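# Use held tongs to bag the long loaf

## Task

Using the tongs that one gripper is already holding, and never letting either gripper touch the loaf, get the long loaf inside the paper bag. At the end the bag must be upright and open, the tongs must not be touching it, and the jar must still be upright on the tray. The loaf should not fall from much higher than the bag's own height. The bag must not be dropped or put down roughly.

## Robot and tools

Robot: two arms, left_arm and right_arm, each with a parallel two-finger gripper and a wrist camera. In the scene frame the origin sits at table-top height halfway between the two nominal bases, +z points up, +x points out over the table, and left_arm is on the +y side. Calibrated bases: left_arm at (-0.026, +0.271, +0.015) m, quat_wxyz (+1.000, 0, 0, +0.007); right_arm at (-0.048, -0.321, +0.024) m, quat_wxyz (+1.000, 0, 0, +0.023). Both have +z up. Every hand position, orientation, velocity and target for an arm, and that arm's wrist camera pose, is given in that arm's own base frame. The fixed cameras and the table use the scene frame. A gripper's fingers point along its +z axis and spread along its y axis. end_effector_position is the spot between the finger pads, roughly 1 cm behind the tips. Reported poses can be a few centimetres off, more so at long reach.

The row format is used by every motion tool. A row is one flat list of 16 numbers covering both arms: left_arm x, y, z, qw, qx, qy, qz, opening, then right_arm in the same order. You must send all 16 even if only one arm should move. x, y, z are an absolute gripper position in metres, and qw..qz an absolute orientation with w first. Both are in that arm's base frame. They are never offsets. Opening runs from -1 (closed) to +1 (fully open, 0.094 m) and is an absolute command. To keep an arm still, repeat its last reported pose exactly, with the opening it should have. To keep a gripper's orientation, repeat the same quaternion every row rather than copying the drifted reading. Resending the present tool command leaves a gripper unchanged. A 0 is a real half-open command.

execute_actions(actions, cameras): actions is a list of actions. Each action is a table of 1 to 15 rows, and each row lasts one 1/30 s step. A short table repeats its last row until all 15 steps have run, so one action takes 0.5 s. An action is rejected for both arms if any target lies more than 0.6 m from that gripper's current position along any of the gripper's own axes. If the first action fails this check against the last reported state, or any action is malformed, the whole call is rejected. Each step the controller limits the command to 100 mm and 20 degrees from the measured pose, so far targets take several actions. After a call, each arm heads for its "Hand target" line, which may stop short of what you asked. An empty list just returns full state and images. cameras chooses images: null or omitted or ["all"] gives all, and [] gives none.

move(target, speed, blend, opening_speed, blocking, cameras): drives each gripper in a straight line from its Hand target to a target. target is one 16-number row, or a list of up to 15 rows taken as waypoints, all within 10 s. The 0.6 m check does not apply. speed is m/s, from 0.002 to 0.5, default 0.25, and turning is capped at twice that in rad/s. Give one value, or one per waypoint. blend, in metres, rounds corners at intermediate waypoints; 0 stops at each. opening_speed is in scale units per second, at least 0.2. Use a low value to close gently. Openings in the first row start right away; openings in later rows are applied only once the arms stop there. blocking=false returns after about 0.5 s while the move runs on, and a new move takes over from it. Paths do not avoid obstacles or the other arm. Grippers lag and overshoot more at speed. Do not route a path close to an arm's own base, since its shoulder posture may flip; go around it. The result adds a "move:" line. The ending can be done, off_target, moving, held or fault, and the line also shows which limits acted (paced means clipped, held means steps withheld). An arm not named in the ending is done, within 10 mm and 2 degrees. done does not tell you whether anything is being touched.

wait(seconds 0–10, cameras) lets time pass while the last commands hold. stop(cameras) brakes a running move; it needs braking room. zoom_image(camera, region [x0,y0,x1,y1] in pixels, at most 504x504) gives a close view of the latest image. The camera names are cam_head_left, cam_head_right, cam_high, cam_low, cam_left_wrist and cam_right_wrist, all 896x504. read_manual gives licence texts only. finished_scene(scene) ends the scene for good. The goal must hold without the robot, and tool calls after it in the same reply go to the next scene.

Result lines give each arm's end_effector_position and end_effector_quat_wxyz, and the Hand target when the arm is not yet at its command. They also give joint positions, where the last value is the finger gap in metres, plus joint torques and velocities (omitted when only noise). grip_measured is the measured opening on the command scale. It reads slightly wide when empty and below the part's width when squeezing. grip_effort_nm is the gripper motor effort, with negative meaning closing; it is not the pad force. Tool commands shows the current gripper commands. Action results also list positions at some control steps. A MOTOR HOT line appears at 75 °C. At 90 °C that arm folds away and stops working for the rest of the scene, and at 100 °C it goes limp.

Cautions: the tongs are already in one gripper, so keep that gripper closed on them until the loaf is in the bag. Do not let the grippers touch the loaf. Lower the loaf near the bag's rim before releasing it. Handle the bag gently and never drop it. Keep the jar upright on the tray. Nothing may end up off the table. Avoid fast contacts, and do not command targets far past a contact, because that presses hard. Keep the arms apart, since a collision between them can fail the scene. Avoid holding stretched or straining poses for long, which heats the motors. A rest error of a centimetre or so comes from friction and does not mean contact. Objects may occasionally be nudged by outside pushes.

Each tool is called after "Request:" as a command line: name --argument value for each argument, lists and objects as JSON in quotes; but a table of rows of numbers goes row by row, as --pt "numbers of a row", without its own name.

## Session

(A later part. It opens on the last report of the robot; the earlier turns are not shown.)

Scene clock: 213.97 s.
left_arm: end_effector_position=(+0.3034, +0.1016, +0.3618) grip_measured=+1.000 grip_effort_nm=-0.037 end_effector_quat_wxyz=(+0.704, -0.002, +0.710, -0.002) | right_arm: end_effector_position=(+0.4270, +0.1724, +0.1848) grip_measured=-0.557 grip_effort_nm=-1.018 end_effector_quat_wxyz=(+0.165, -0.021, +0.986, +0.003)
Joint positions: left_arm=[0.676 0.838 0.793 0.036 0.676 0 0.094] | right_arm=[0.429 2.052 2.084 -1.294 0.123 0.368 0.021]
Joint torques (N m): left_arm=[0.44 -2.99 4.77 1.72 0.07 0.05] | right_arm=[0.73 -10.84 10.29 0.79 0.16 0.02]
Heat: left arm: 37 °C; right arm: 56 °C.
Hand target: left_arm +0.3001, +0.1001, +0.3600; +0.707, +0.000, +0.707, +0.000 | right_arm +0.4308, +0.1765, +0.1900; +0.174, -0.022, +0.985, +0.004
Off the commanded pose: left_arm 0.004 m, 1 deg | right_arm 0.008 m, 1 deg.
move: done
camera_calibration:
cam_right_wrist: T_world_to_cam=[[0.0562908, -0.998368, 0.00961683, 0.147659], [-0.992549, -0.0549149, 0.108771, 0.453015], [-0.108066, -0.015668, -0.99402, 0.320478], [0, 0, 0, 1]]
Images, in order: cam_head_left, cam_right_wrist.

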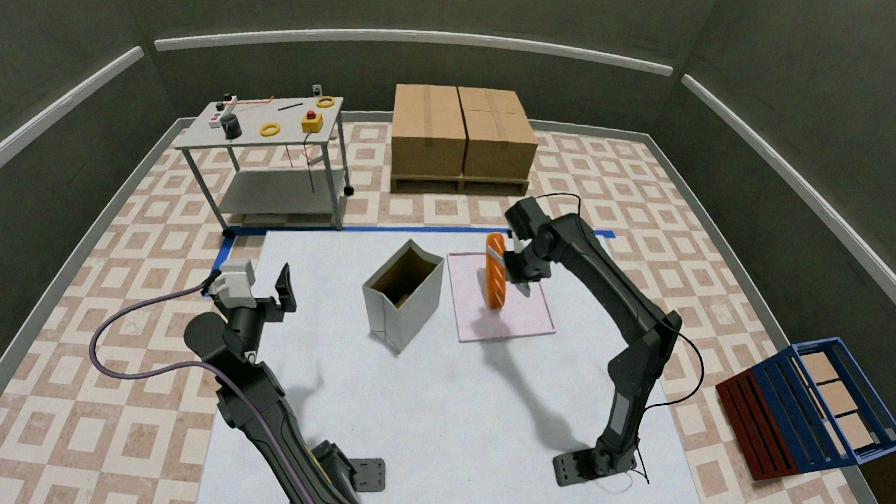

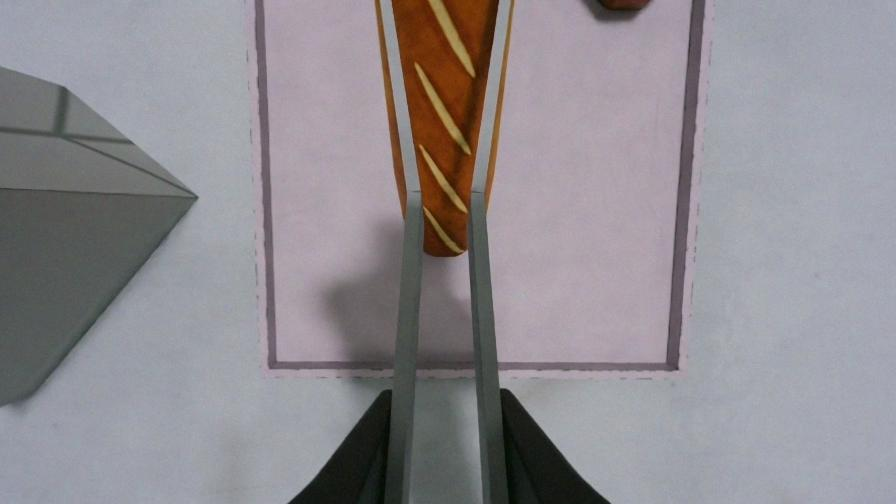

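Request:
move --pt "0.3 0.1 0.36 0.707 0 0.707 0 1 0.41 0.165 0.36 0.4617 -0.0387 0.8862 0.0201 -0.8" --pt "0.3 0.1 0.36 0.707 0 0.707 0 1 0.30 0.24 0.39 0.5476 -0.3312 0.7267 0.2496 -0.8" --speed 0.09 --blend 0.03

Request:
zoom_image --camera "cam_low" --region '[380, 0, 680, 320]'

Scene clock: 240.40 s.
left_arm: end_effector_position=(+0.3034, +0.1016, +0.3618) grip_measured=+1.000 grip_effort_nm=-0.037 end_effector_quat_wxyz=(+0.704, -0.002, +0.710, -0.002) | right_arm: end_effector_position=(+0.3050, +0.2386, +0.3691) grip_measured=-0.560 grip_effort_nm=-1.018 end_effector_quat_wxyz=(+0.517, -0.326, +0.754, +0.240)
Joint positions: left_arm=[0.676 0.838 0.793 0.036 0.676 0 0.094] | right_arm=[0.527 1.202 1.338 -0.511 -0.295 -0.088 0.021]
Joint torques (N m): left_arm=[0.58 -3.08 4.75 1.69 0.04 0.01] | right_arm=[0.06 -6.8 7.43 2.35 -0.27 -0.07]
Heat: left arm: 38 °C; right arm: 51 °C.
Hand target: left_arm +0.3001, +0.1001, +0.3600; +0.707, +0.000, +0.707, +0.000 | right_arm +0.2993, +0.2394, +0.3899; +0.547, -0.332, +0.727, +0.249
Off the commanded pose: left_arm 0.004 m, 1 deg | right_arm 0.022 m, 5 deg.
move: off_target (right_arm)
camera_calibration:
cam_left_wrist: T_world_to_cam=[[0.0330381, -0.999451, -0.00252008, 0.0982126], [-0.439754, -0.0122723, -0.898034, 0.498141], [0.89751, 0.0307776, -0.439918, -0.0264355], [0, 0, 0, 1]]
cam_right_wrist: T_world_to_cam=[[0.741427, -0.670998, -0.00694099, -0.0621363], [-0.484229, -0.527836, -0.69779, 0.571044], [0.464552, 0.520721, -0.716269, 0.086423], [0, 0, 0, 1]]

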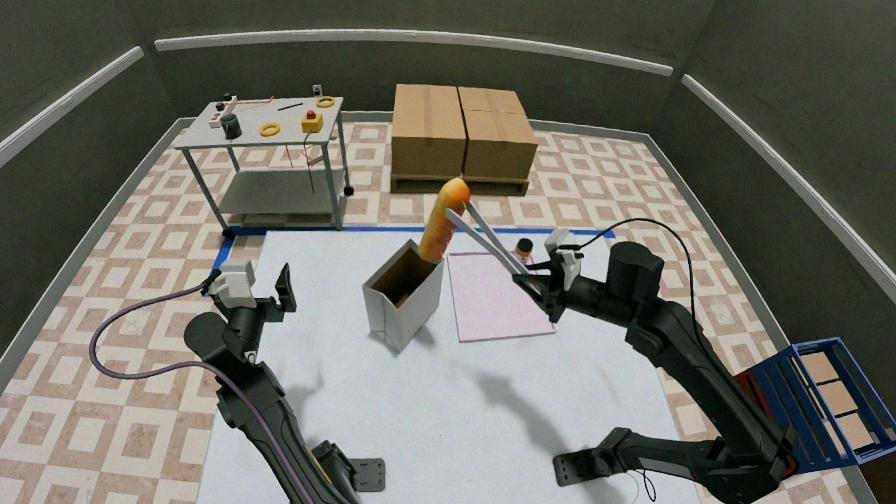

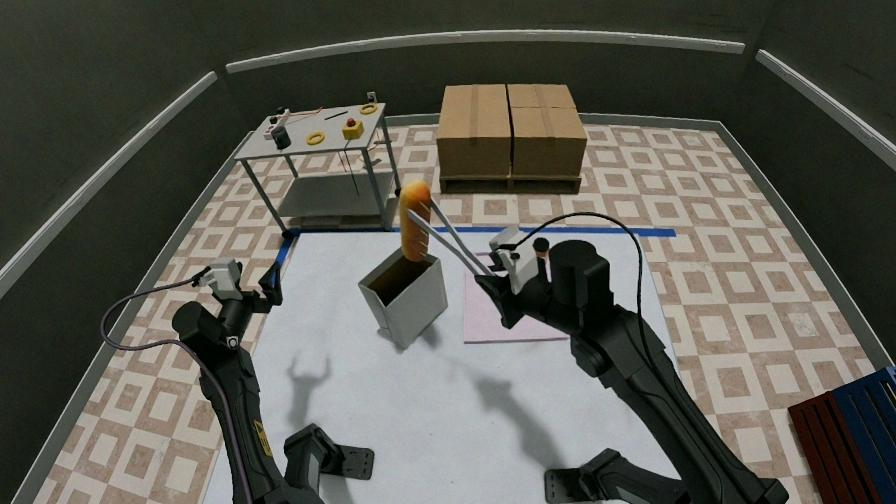

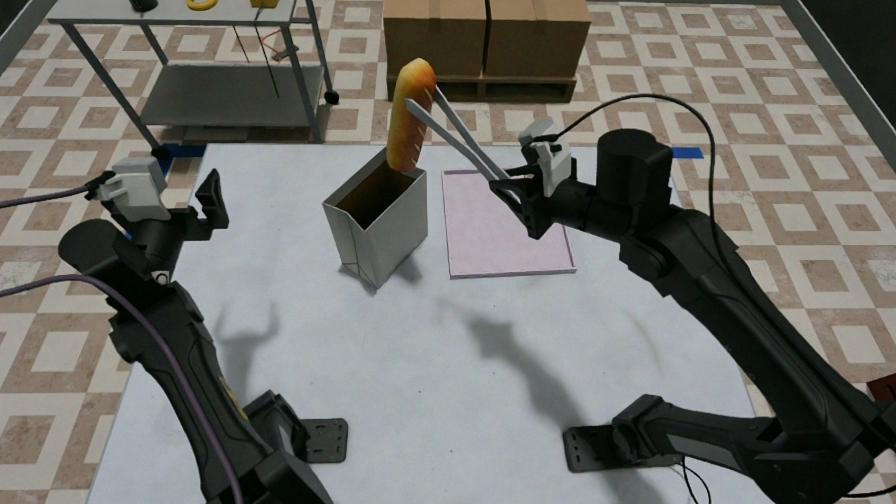

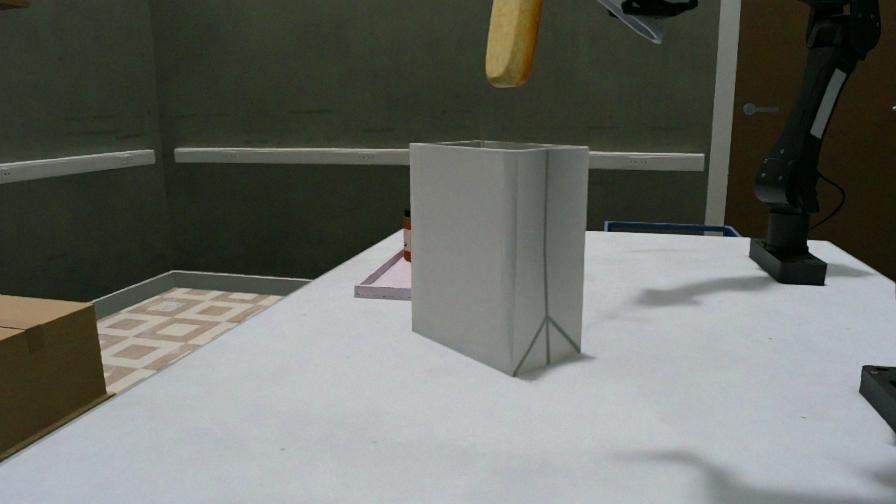

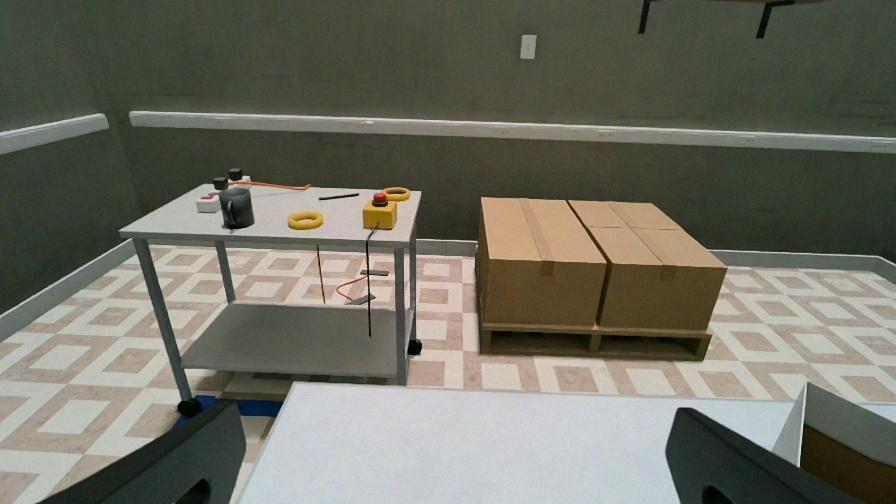

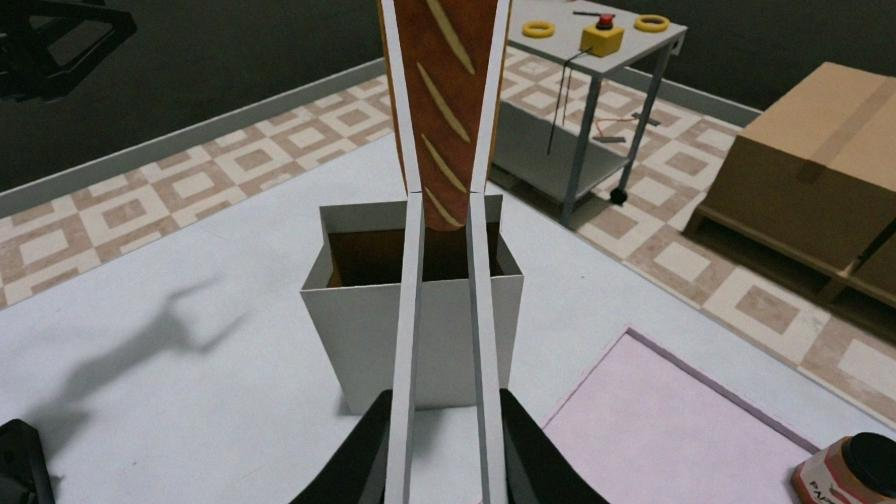

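Scaled by 1.575.

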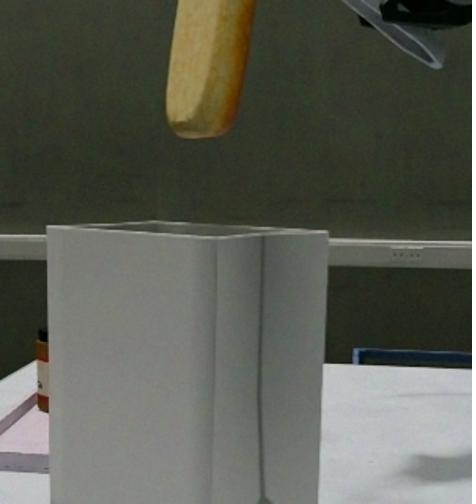

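Request:
move --target '[0.3, 0.1, 0.36, 0.707, 0, 0.707, 0, 1, 0.318, 0.300, 0.41, 0.5089, -0.3438, 0.7544, 0.2319, -0.8]' --speed 0.08 --cameras '["cam_head_left","cam_high","cam_low","cam_right_wrist"]'

Request:
zoom_image --camera "cam_low" --region '[380, 0, 680, 320]'

Request:
zoom_image --camera "cam_high" --region '[300, 40, 560, 300]'

Scene clock: 267.13 s.
left_arm: end_effector_position=(+0.3034, +0.1016, +0.3618) grip_measured=+1.000 grip_effort_nm=-0.037 end_effector_quat_wxyz=(+0.704, -0.002, +0.710, -0.002) | right_arm: end_effector_position=(+0.3143, +0.2953, +0.3874) grip_measured=-0.560 grip_effort_nm=-1.033 end_effector_quat_wxyz=(+0.482, -0.350, +0.771, +0.225)
Joint positions: left_arm=[0.676 0.838 0.793 0.036 0.676 0 0.094] | right_arm=[0.687 1.437 1.672 -0.691 -0.159 -0.066 0.021]
Joint torques (N m): left_arm=[0.66 -2.78 4.89 1.72 0.05 0.07] | right_arm=[0.54 -5.33 11.49 2.18 0.05 0.05]
Heat: left arm: 38 °C; right arm: 45 °C.
Hand target: left_arm +0.3001, +0.1001, +0.3600; +0.707, +0.000, +0.707, +0.000 | right_arm +0.3170, +0.2991, +0.4096; +0.509, -0.344, +0.754, +0.232
Off the commanded pose: left_arm 0.004 m, 1 deg | right_arm 0.023 m, 4 deg.
move: off_target (right_arm)
camera_calibration:
cam_right_wrist: T_world_to_cam=[[0.75874, -0.651352, 0.00738561, -0.0476578], [-0.502196, -0.592138, -0.630216, 0.616649], [0.414866, 0.474461, -0.776385, 0.118236], [0, 0, 0, 1]]
Images, in order: cam_head_left, cam_high, cam_low, cam_right_wrist.

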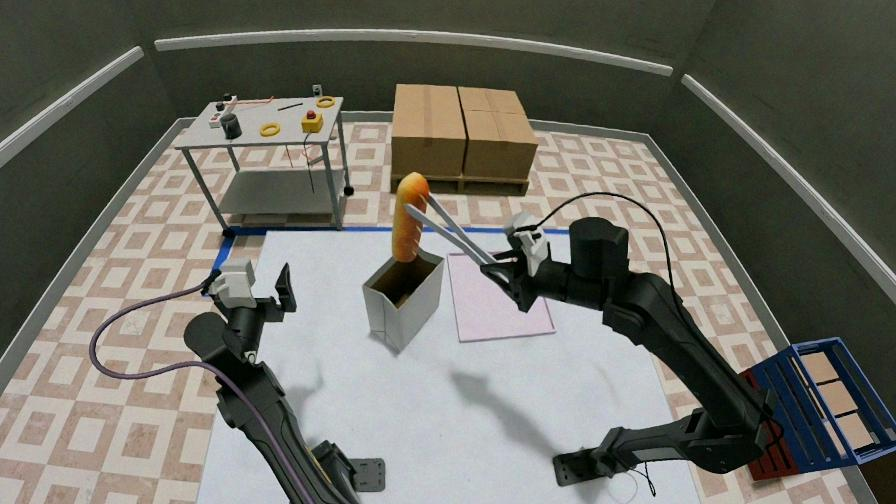

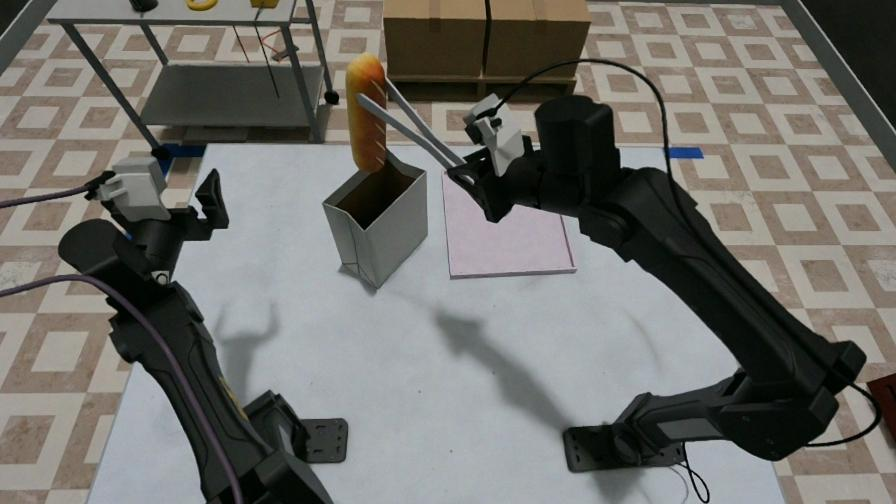

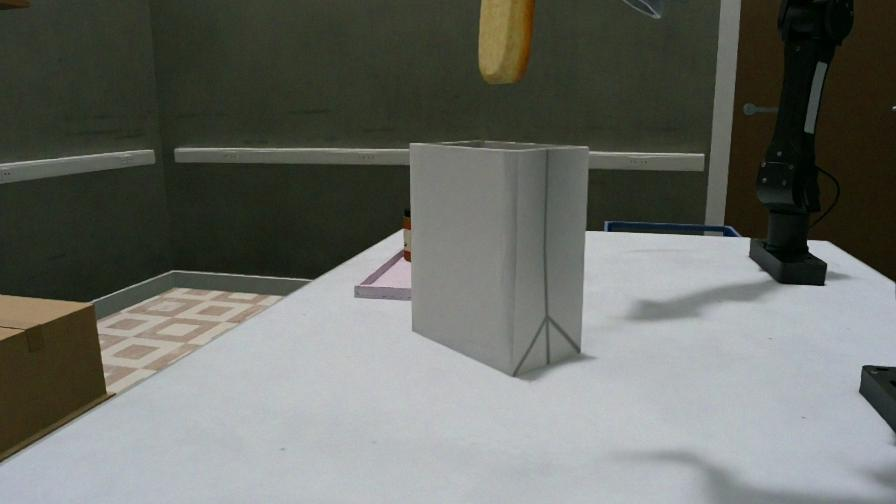

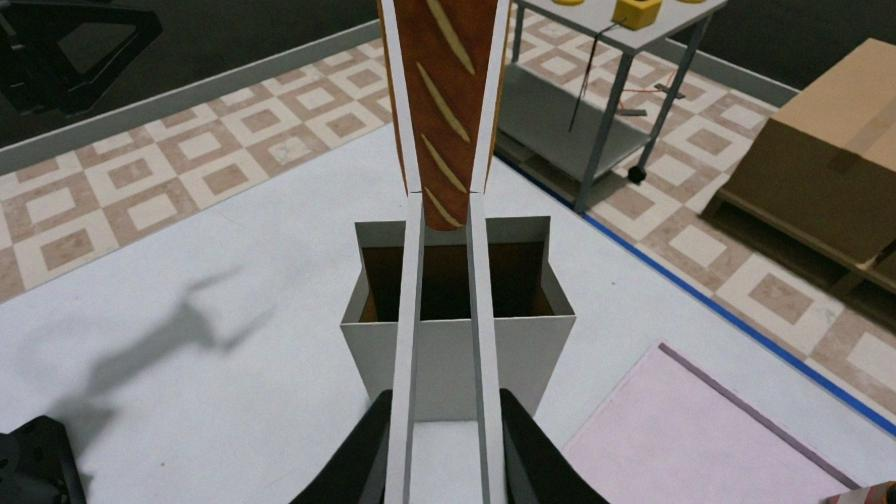

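Scaled by 1.575.

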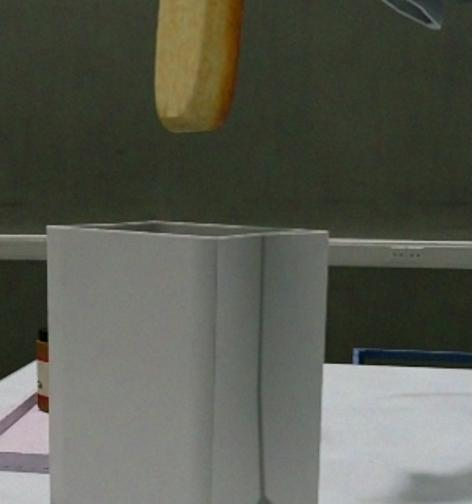

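Scaled by 1.938.

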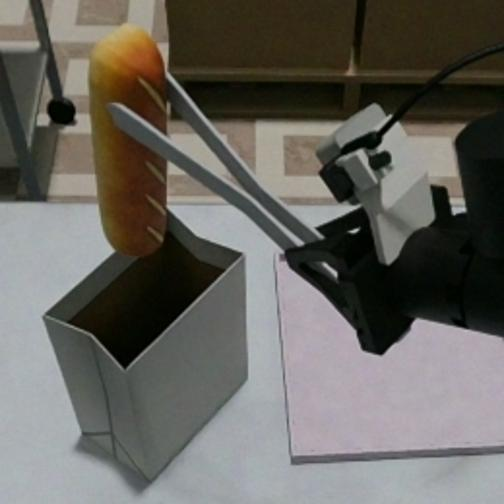

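Request:
move --target '[0.3, 0.1, 0.36, 0.707, 0, 0.707, 0, 1, 0.326, 0.297, 0.365, 0.5089, -0.3438, 0.7544, 0.2319, -0.8]' --speed 0.06 --cameras '["cam_head_left","cam_high","cam_low","cam_right_wrist"]'

Request:
zoom_image --camera "cam_low" --region '[380, 0, 680, 320]'

Request:
zoom_image --camera "cam_high" --region '[300, 40, 560, 300]'

Scene clock: 284.27 s.
left_arm: end_effector_position=(+0.3034, +0.1016, +0.3618) grip_measured=+1.000 grip_effort_nm=-0.042 end_effector_quat_wxyz=(+0.704, -0.002, +0.710, -0.002) | right_arm: end_effector_position=(+0.3270, +0.2986, +0.3390) grip_measured=-0.560 grip_effort_nm=-1.023 end_effector_quat_wxyz=(+0.473, -0.347, +0.779, +0.219)
Joint positions: left_arm=[0.676 0.838 0.793 0.036 0.676 0 0.094] | right_arm=[0.674 1.426 1.479 -0.533 -0.158 -0.068 0.021]
Joint torques (N m): left_arm=[0.21 -3.04 4.82 1.73 0.08 0.05] | right_arm=[-0.81 -9.73 7.88 2.36 -0.22 -0.05]
Hand target: left_arm +0.3001, +0.1001, +0.3600; +0.707, +0.000, +0.707, +0.000 | right_arm +0.3252, +0.2964, +0.3647; +0.508, -0.344, +0.755, +0.231
Off the commanded pose: left_arm 0.004 m, 1 deg | right_arm 0.026 m, 5 deg.
move: off_target (right_arm)
camera_calibration:
cam_right_wrist: T_world_to_cam=[[0.751292, -0.659948, 0.00528044, -0.0490519], [-0.519983, -0.596844, -0.61106, 0.595262], [0.40642, 0.456339, -0.791566, 0.0870658], [0, 0, 0, 1]]
Images, in order: cam_head_left, cam_high, cam_low, cam_right_wrist.

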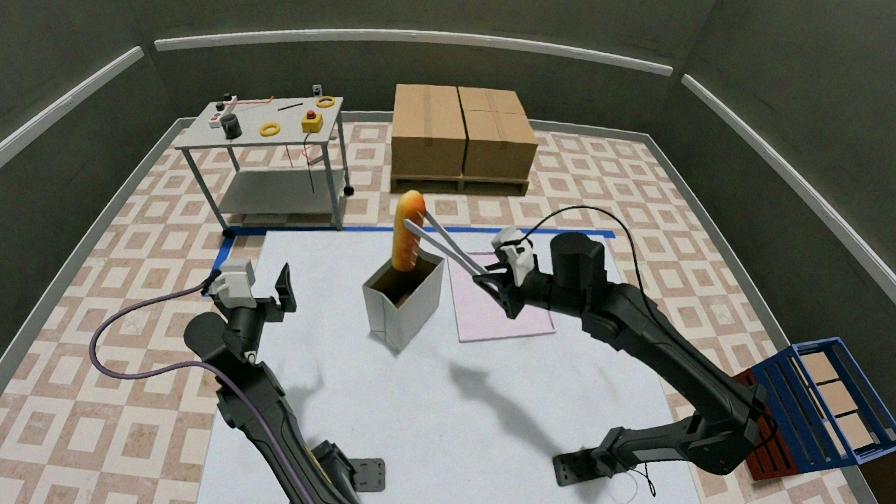

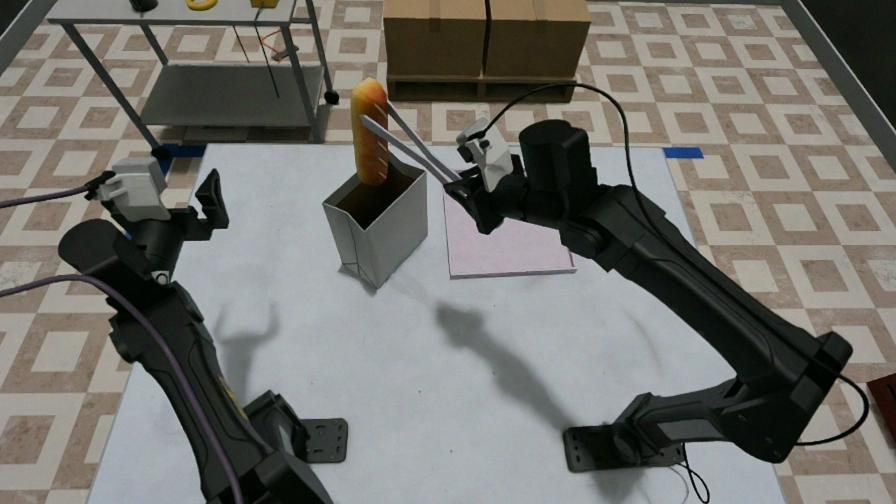

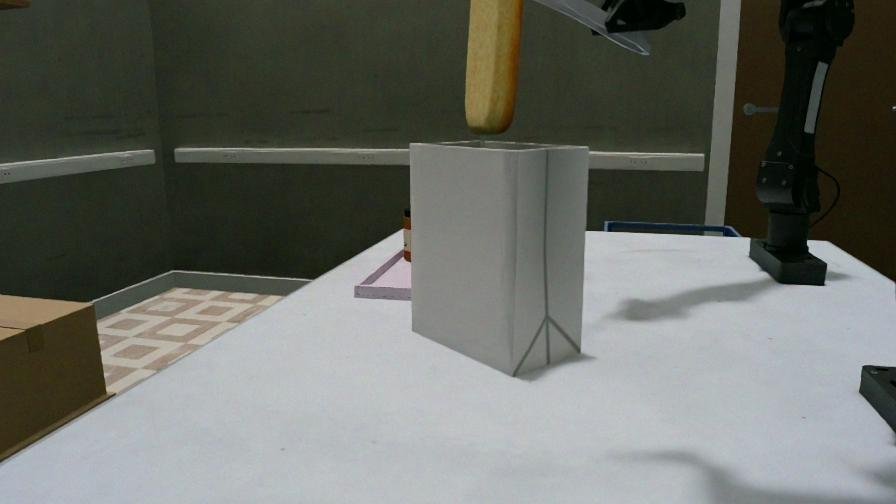

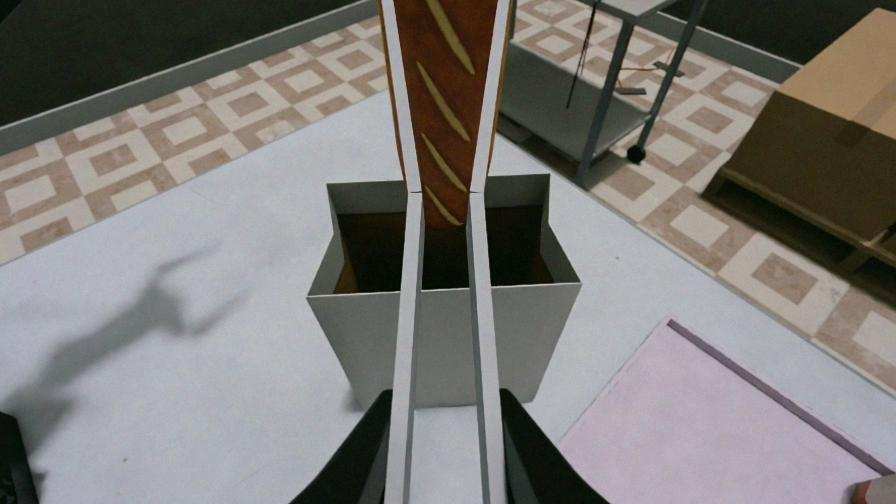

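Scaled by 1.575.

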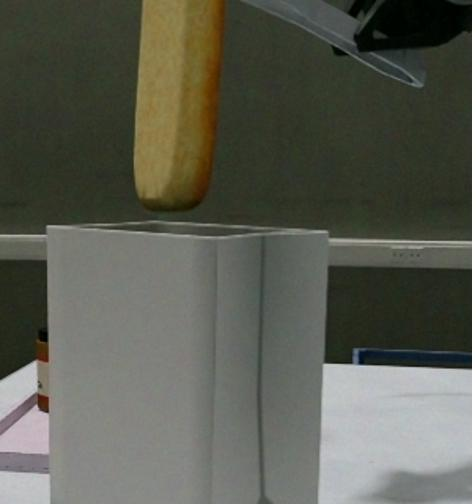

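Scaled by 1.938.

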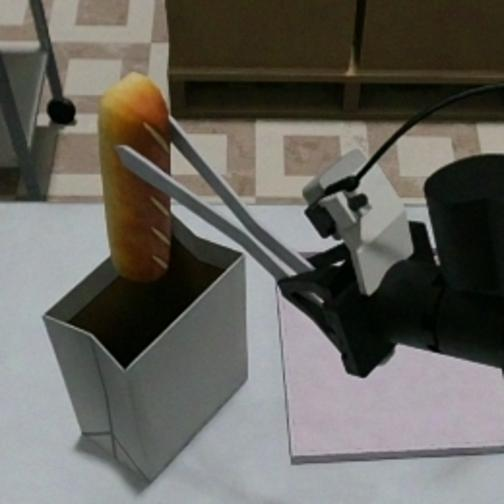

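Request:
move --target '[0.3, 0.1, 0.36, 0.707, 0, 0.707, 0, 1, 0.320, 0.2885, 0.35, 0.5089, -0.3438, 0.7544, 0.2319, -0.8]' --speed 0.06 --cameras '["cam_high","cam_low","cam_right_wrist"]'

Request:
zoom_image --camera "cam_low" --region '[380, 0, 680, 320]'

Request:
zoom_image --camera "cam_high" --region '[300, 40, 560, 300]'

Scene clock: 301.37 s.
left_arm: end_effector_position=(+0.3034, +0.1016, +0.3618) grip_measured=+1.000 grip_effort_nm=-0.037 end_effector_quat_wxyz=(+0.704, -0.002, +0.710, -0.002) | right_arm: end_effector_position=(+0.3212, +0.2901, +0.3250) grip_measured=-0.560 grip_effort_nm=-1.023 end_effector_quat_wxyz=(+0.474, -0.346, +0.779, +0.220)
Joint positions: left_arm=[0.676 0.838 0.793 0.036 0.676 0 0.094] | right_arm=[0.663 1.375 1.379 -0.484 -0.168 -0.071 0.021]
Joint torques (N m): left_arm=[0.39 -2.74 4.63 1.77 0.04 0.01] | right_arm=[-0.8 -9.42 7.73 2.32 -0.25 -0.08]
Hand target: left_arm +0.3001, +0.1001, +0.3600; +0.707, +0.000, +0.707, +0.000 | right_arm +0.3192, +0.2880, +0.3497; +0.508, -0.344, +0.755, +0.231
Off the commanded pose: left_arm 0.004 m, 1 deg | right_arm 0.025 m, 5 deg.
move: off_target (right_arm)
camera_calibration:
cam_right_wrist: T_world_to_cam=[[0.750603, -0.660745, 0.00322178, -0.0491082], [-0.521067, -0.594914, -0.612019, 0.578683], [0.406305, 0.457705, -0.790837, 0.0817254], [0, 0, 0, 1]]
Images, in order: cam_high, cam_low, cam_right_wrist.

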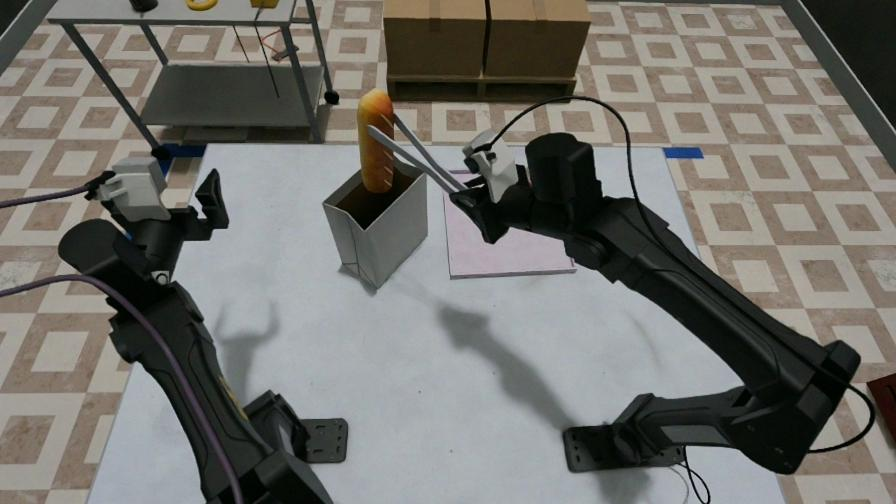

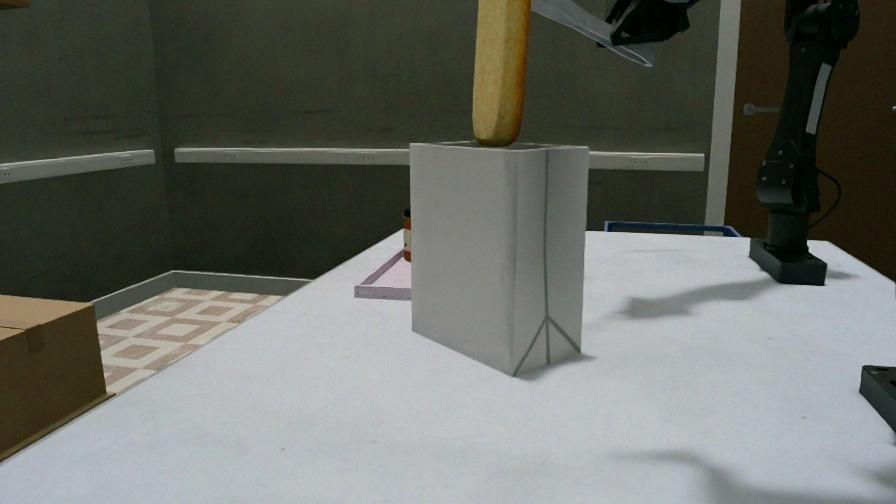

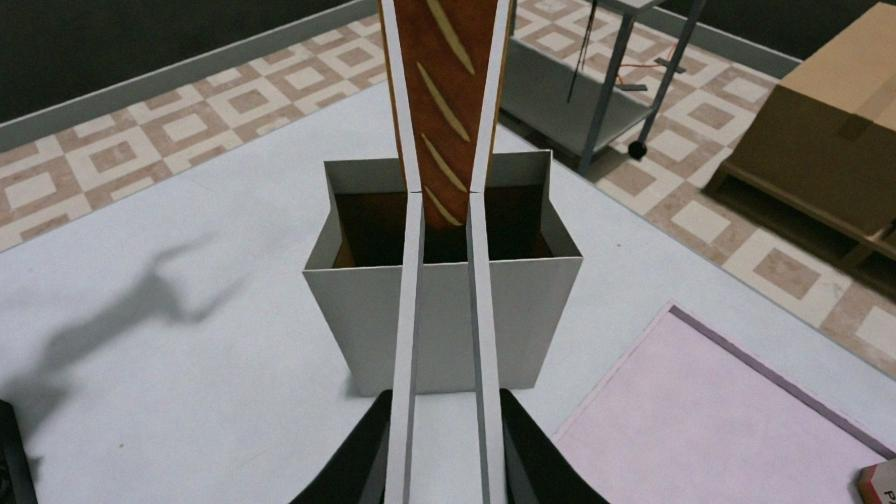

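Scaled by 1.575.

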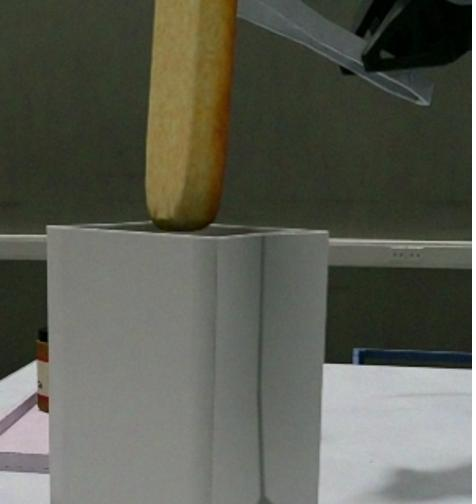

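Scaled by 1.938.

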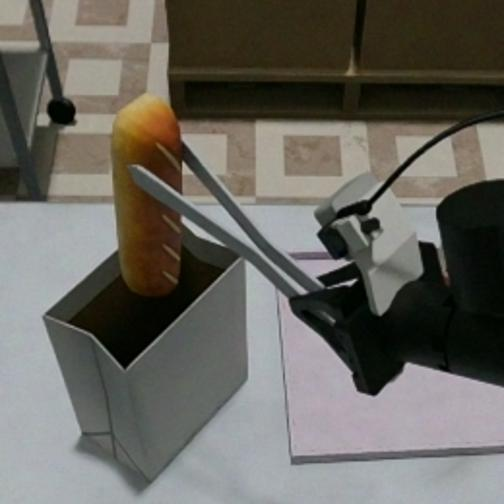

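Request:
move --target '[0.3, 0.1, 0.36, 0.707, 0, 0.707, 0, 1, 0.319, 0.288, 0.285, 0.5089, -0.3438, 0.7544, 0.2319, -0.8]' --speed 0.06 --cameras '["cam_high","cam_low","cam_right_wrist"]'

Request:
zoom_image --camera "cam_low" --region '[380, 0, 680, 320]'

Request:
zoom_image --camera "cam_high" --region '[300, 40, 560, 300]'

Scene clock: 317.00 s.
left_arm: end_effector_position=(+0.3034, +0.1016, +0.3618) grip_measured=+1.000 grip_effort_nm=-0.037 end_effector_quat_wxyz=(+0.704, -0.002, +0.710, -0.002) | right_arm: end_effector_position=(+0.3188, +0.2883, +0.2594) grip_measured=-0.560 grip_effort_nm=-1.018 end_effector_quat_wxyz=(+0.473, -0.347, +0.780, +0.219)
Joint positions: left_arm=[0.676 0.838 0.793 0.036 0.676 0 0.094] | right_arm=[0.663 1.335 1.087 -0.233 -0.168 -0.072 0.021]
Joint torques (N m): left_arm=[0.4 -2.82 4.78 1.71 0.08 0.03] | right_arm=[-0.75 -9.33 8.16 2.35 -0.22 -0.06]
Hand target: left_arm +0.3001, +0.1001, +0.3600; +0.707, +0.000, +0.707, +0.000 | right_arm +0.3183, +0.2875, +0.2849; +0.508, -0.344, +0.755, +0.231
Off the commanded pose: left_arm 0.004 m, 1 deg | right_arm 0.026 m, 5 deg.
move: off_target (right_arm)
camera_calibration:
cam_right_wrist: T_world_to_cam=[[0.751059, -0.660226, 0.0034454, -0.0486244], [-0.521147, -0.596034, -0.610859, 0.536249], [0.405359, 0.456996, -0.791732, 0.0324158], [0, 0, 0, 1]]
Images, in order: cam_high, cam_low, cam_right_wrist.

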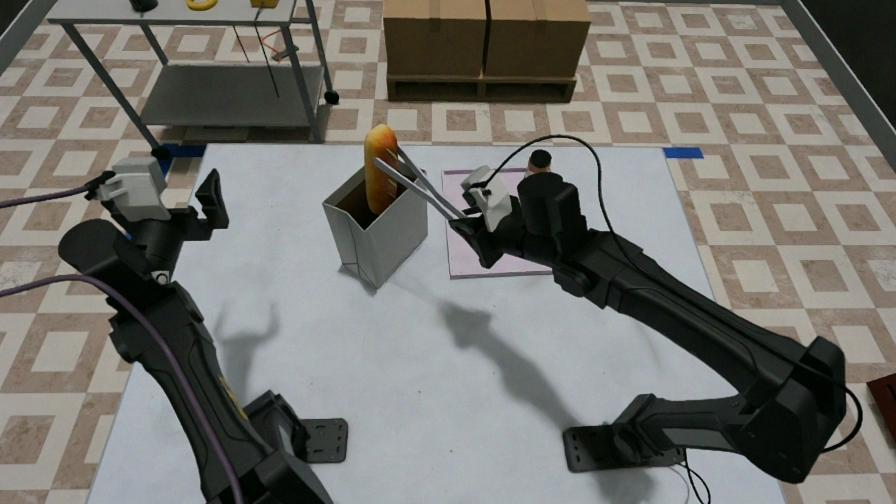

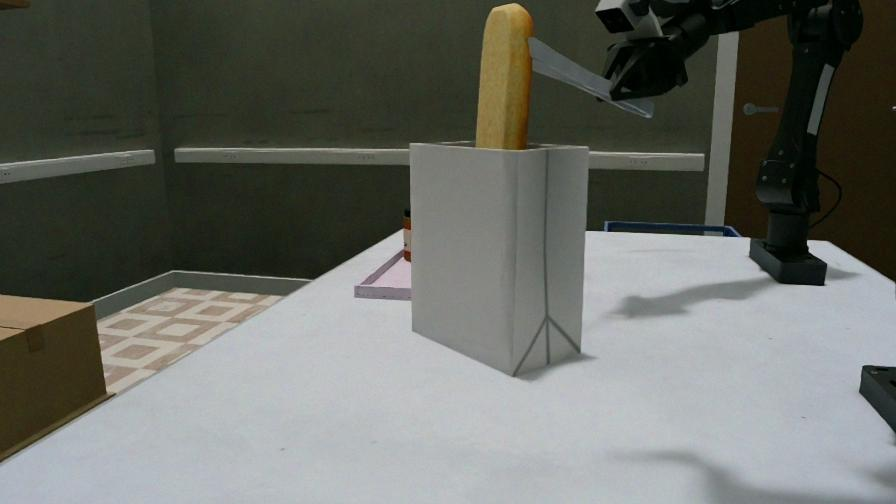

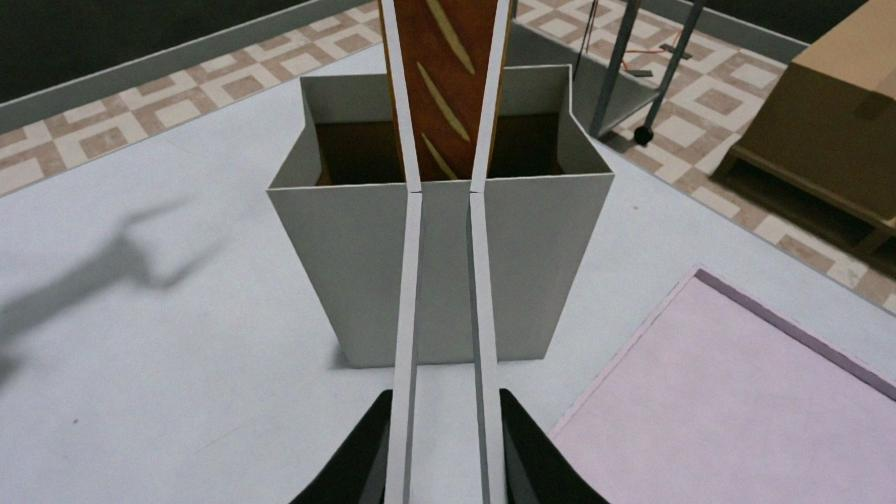

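Scaled by 1.575.

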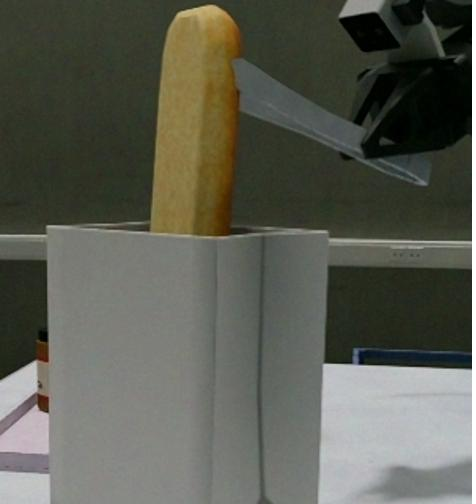

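Scaled by 1.938.

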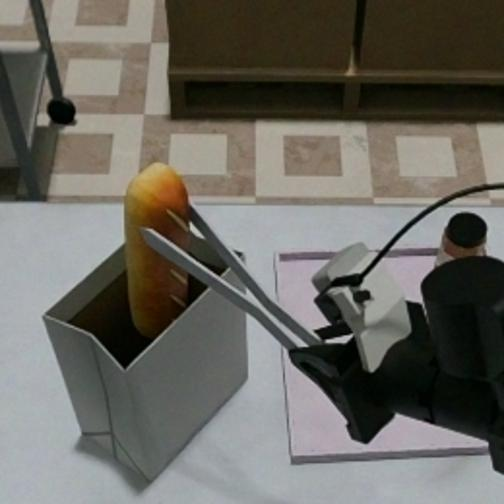

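Request:
move --target '[0.3, 0.1, 0.36, 0.707, 0, 0.707, 0, 1, 0.322, 0.291, 0.232, 0.5089, -0.3438, 0.7544, 0.2319, -0.8]' --speed 0.05 --cameras '["cam_high","cam_low","cam_right_wrist"]'

Request:
zoom_image --camera "cam_low" --region '[380, 0, 680, 320]'

Request:
zoom_image --camera "cam_high" --region '[300, 100, 500, 300]'

Scene clock: 328.60 s.
left_arm: end_effector_position=(+0.3034, +0.1016, +0.3618) grip_measured=+1.000 grip_effort_nm=-0.037 end_effector_quat_wxyz=(+0.704, -0.002, +0.710, -0.002) | right_arm: end_effector_position=(+0.3182, +0.2878, +0.2231) grip_measured=-0.560 grip_effort_nm=-1.023 end_effector_quat_wxyz=(+0.490, -0.344, +0.769, +0.223)
Joint positions: left_arm=[0.676 0.838 0.793 0.036 0.676 0 0.094] | right_arm=[0.663 1.332 0.904 -0.012 -0.168 -0.072 0.021]
Joint torques (N m): left_arm=[0.49 -2.82 4.63 1.75 0.04 0] | right_arm=[-0.57 -5.48 7.99 2.37 -0.19 -0.05]
Hand target: left_arm +0.3001, +0.1001, +0.3600; +0.707, +0.000, +0.707, +0.000 | right_arm +0.3216, +0.2907, +0.2321; +0.508, -0.344, +0.755, +0.231
Off the commanded pose: left_arm 0.004 m, 1 deg | right_arm 0.010 m, 3 deg.
move: off_target (right_arm)
camera_calibration:
cam_right_wrist: T_world_to_cam=[[0.750827, -0.660408, 0.0110048, -0.0499222], [-0.500995, -0.580287, -0.642083, 0.509499], [0.430423, 0.47658, -0.766556, -0.0151342], [0, 0, 0, 1]]
Images, in order: cam_high, cam_low, cam_right_wrist.

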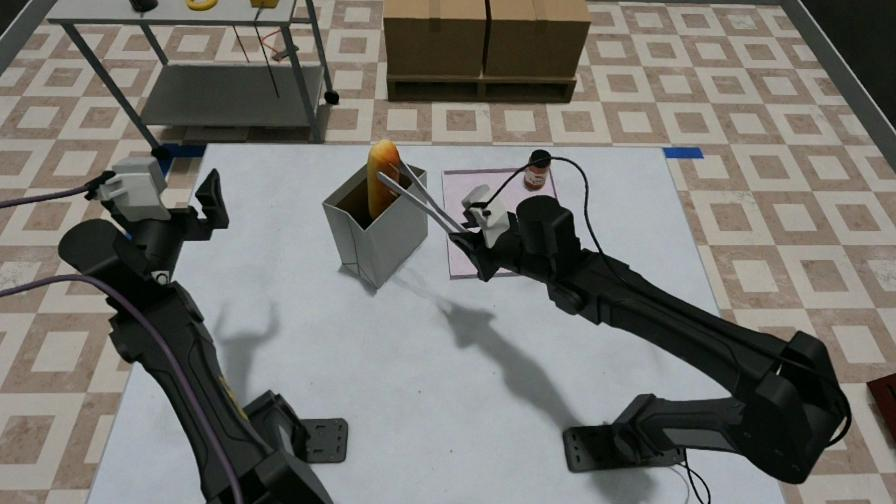

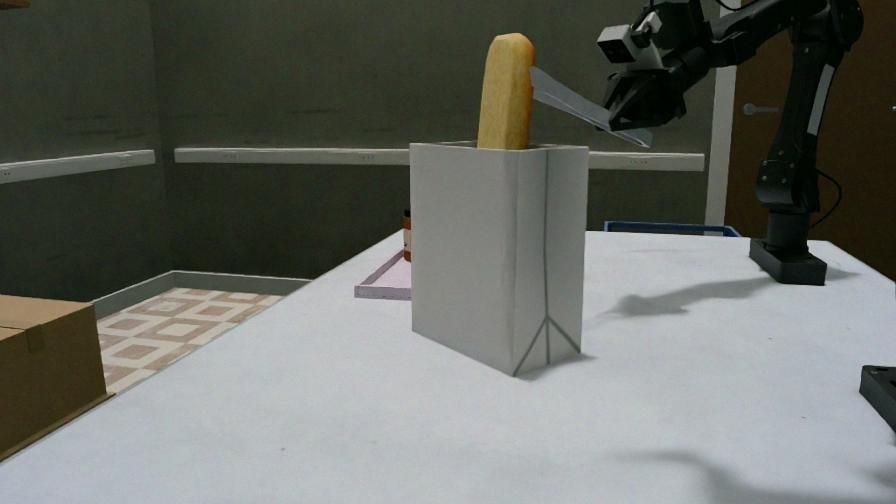

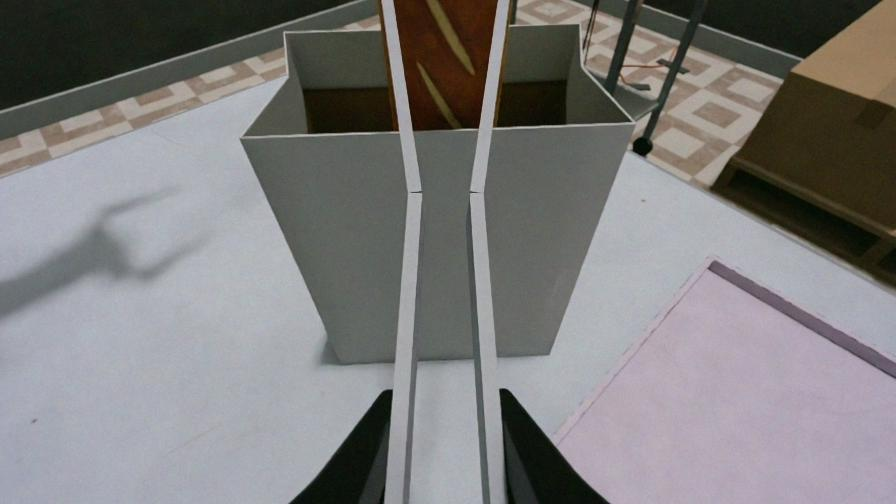

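Scaled by 1.575.

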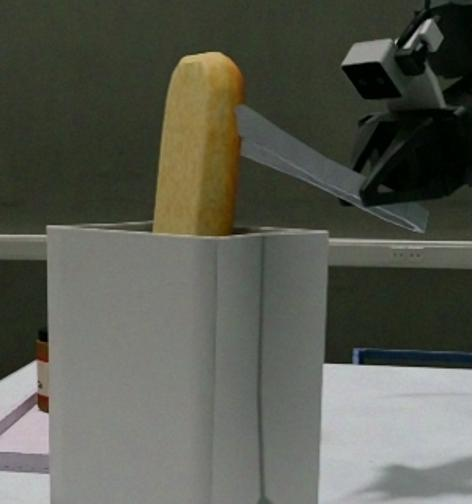

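Scaled by 2.520.

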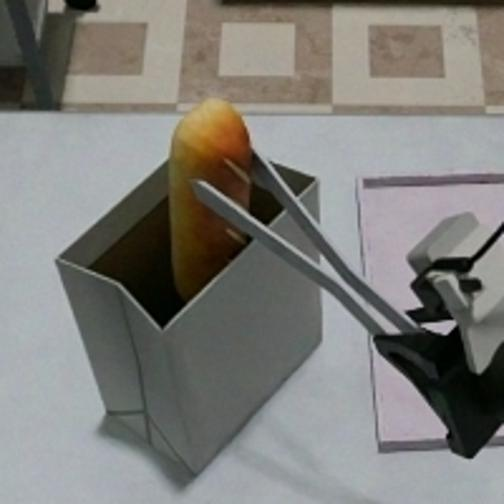

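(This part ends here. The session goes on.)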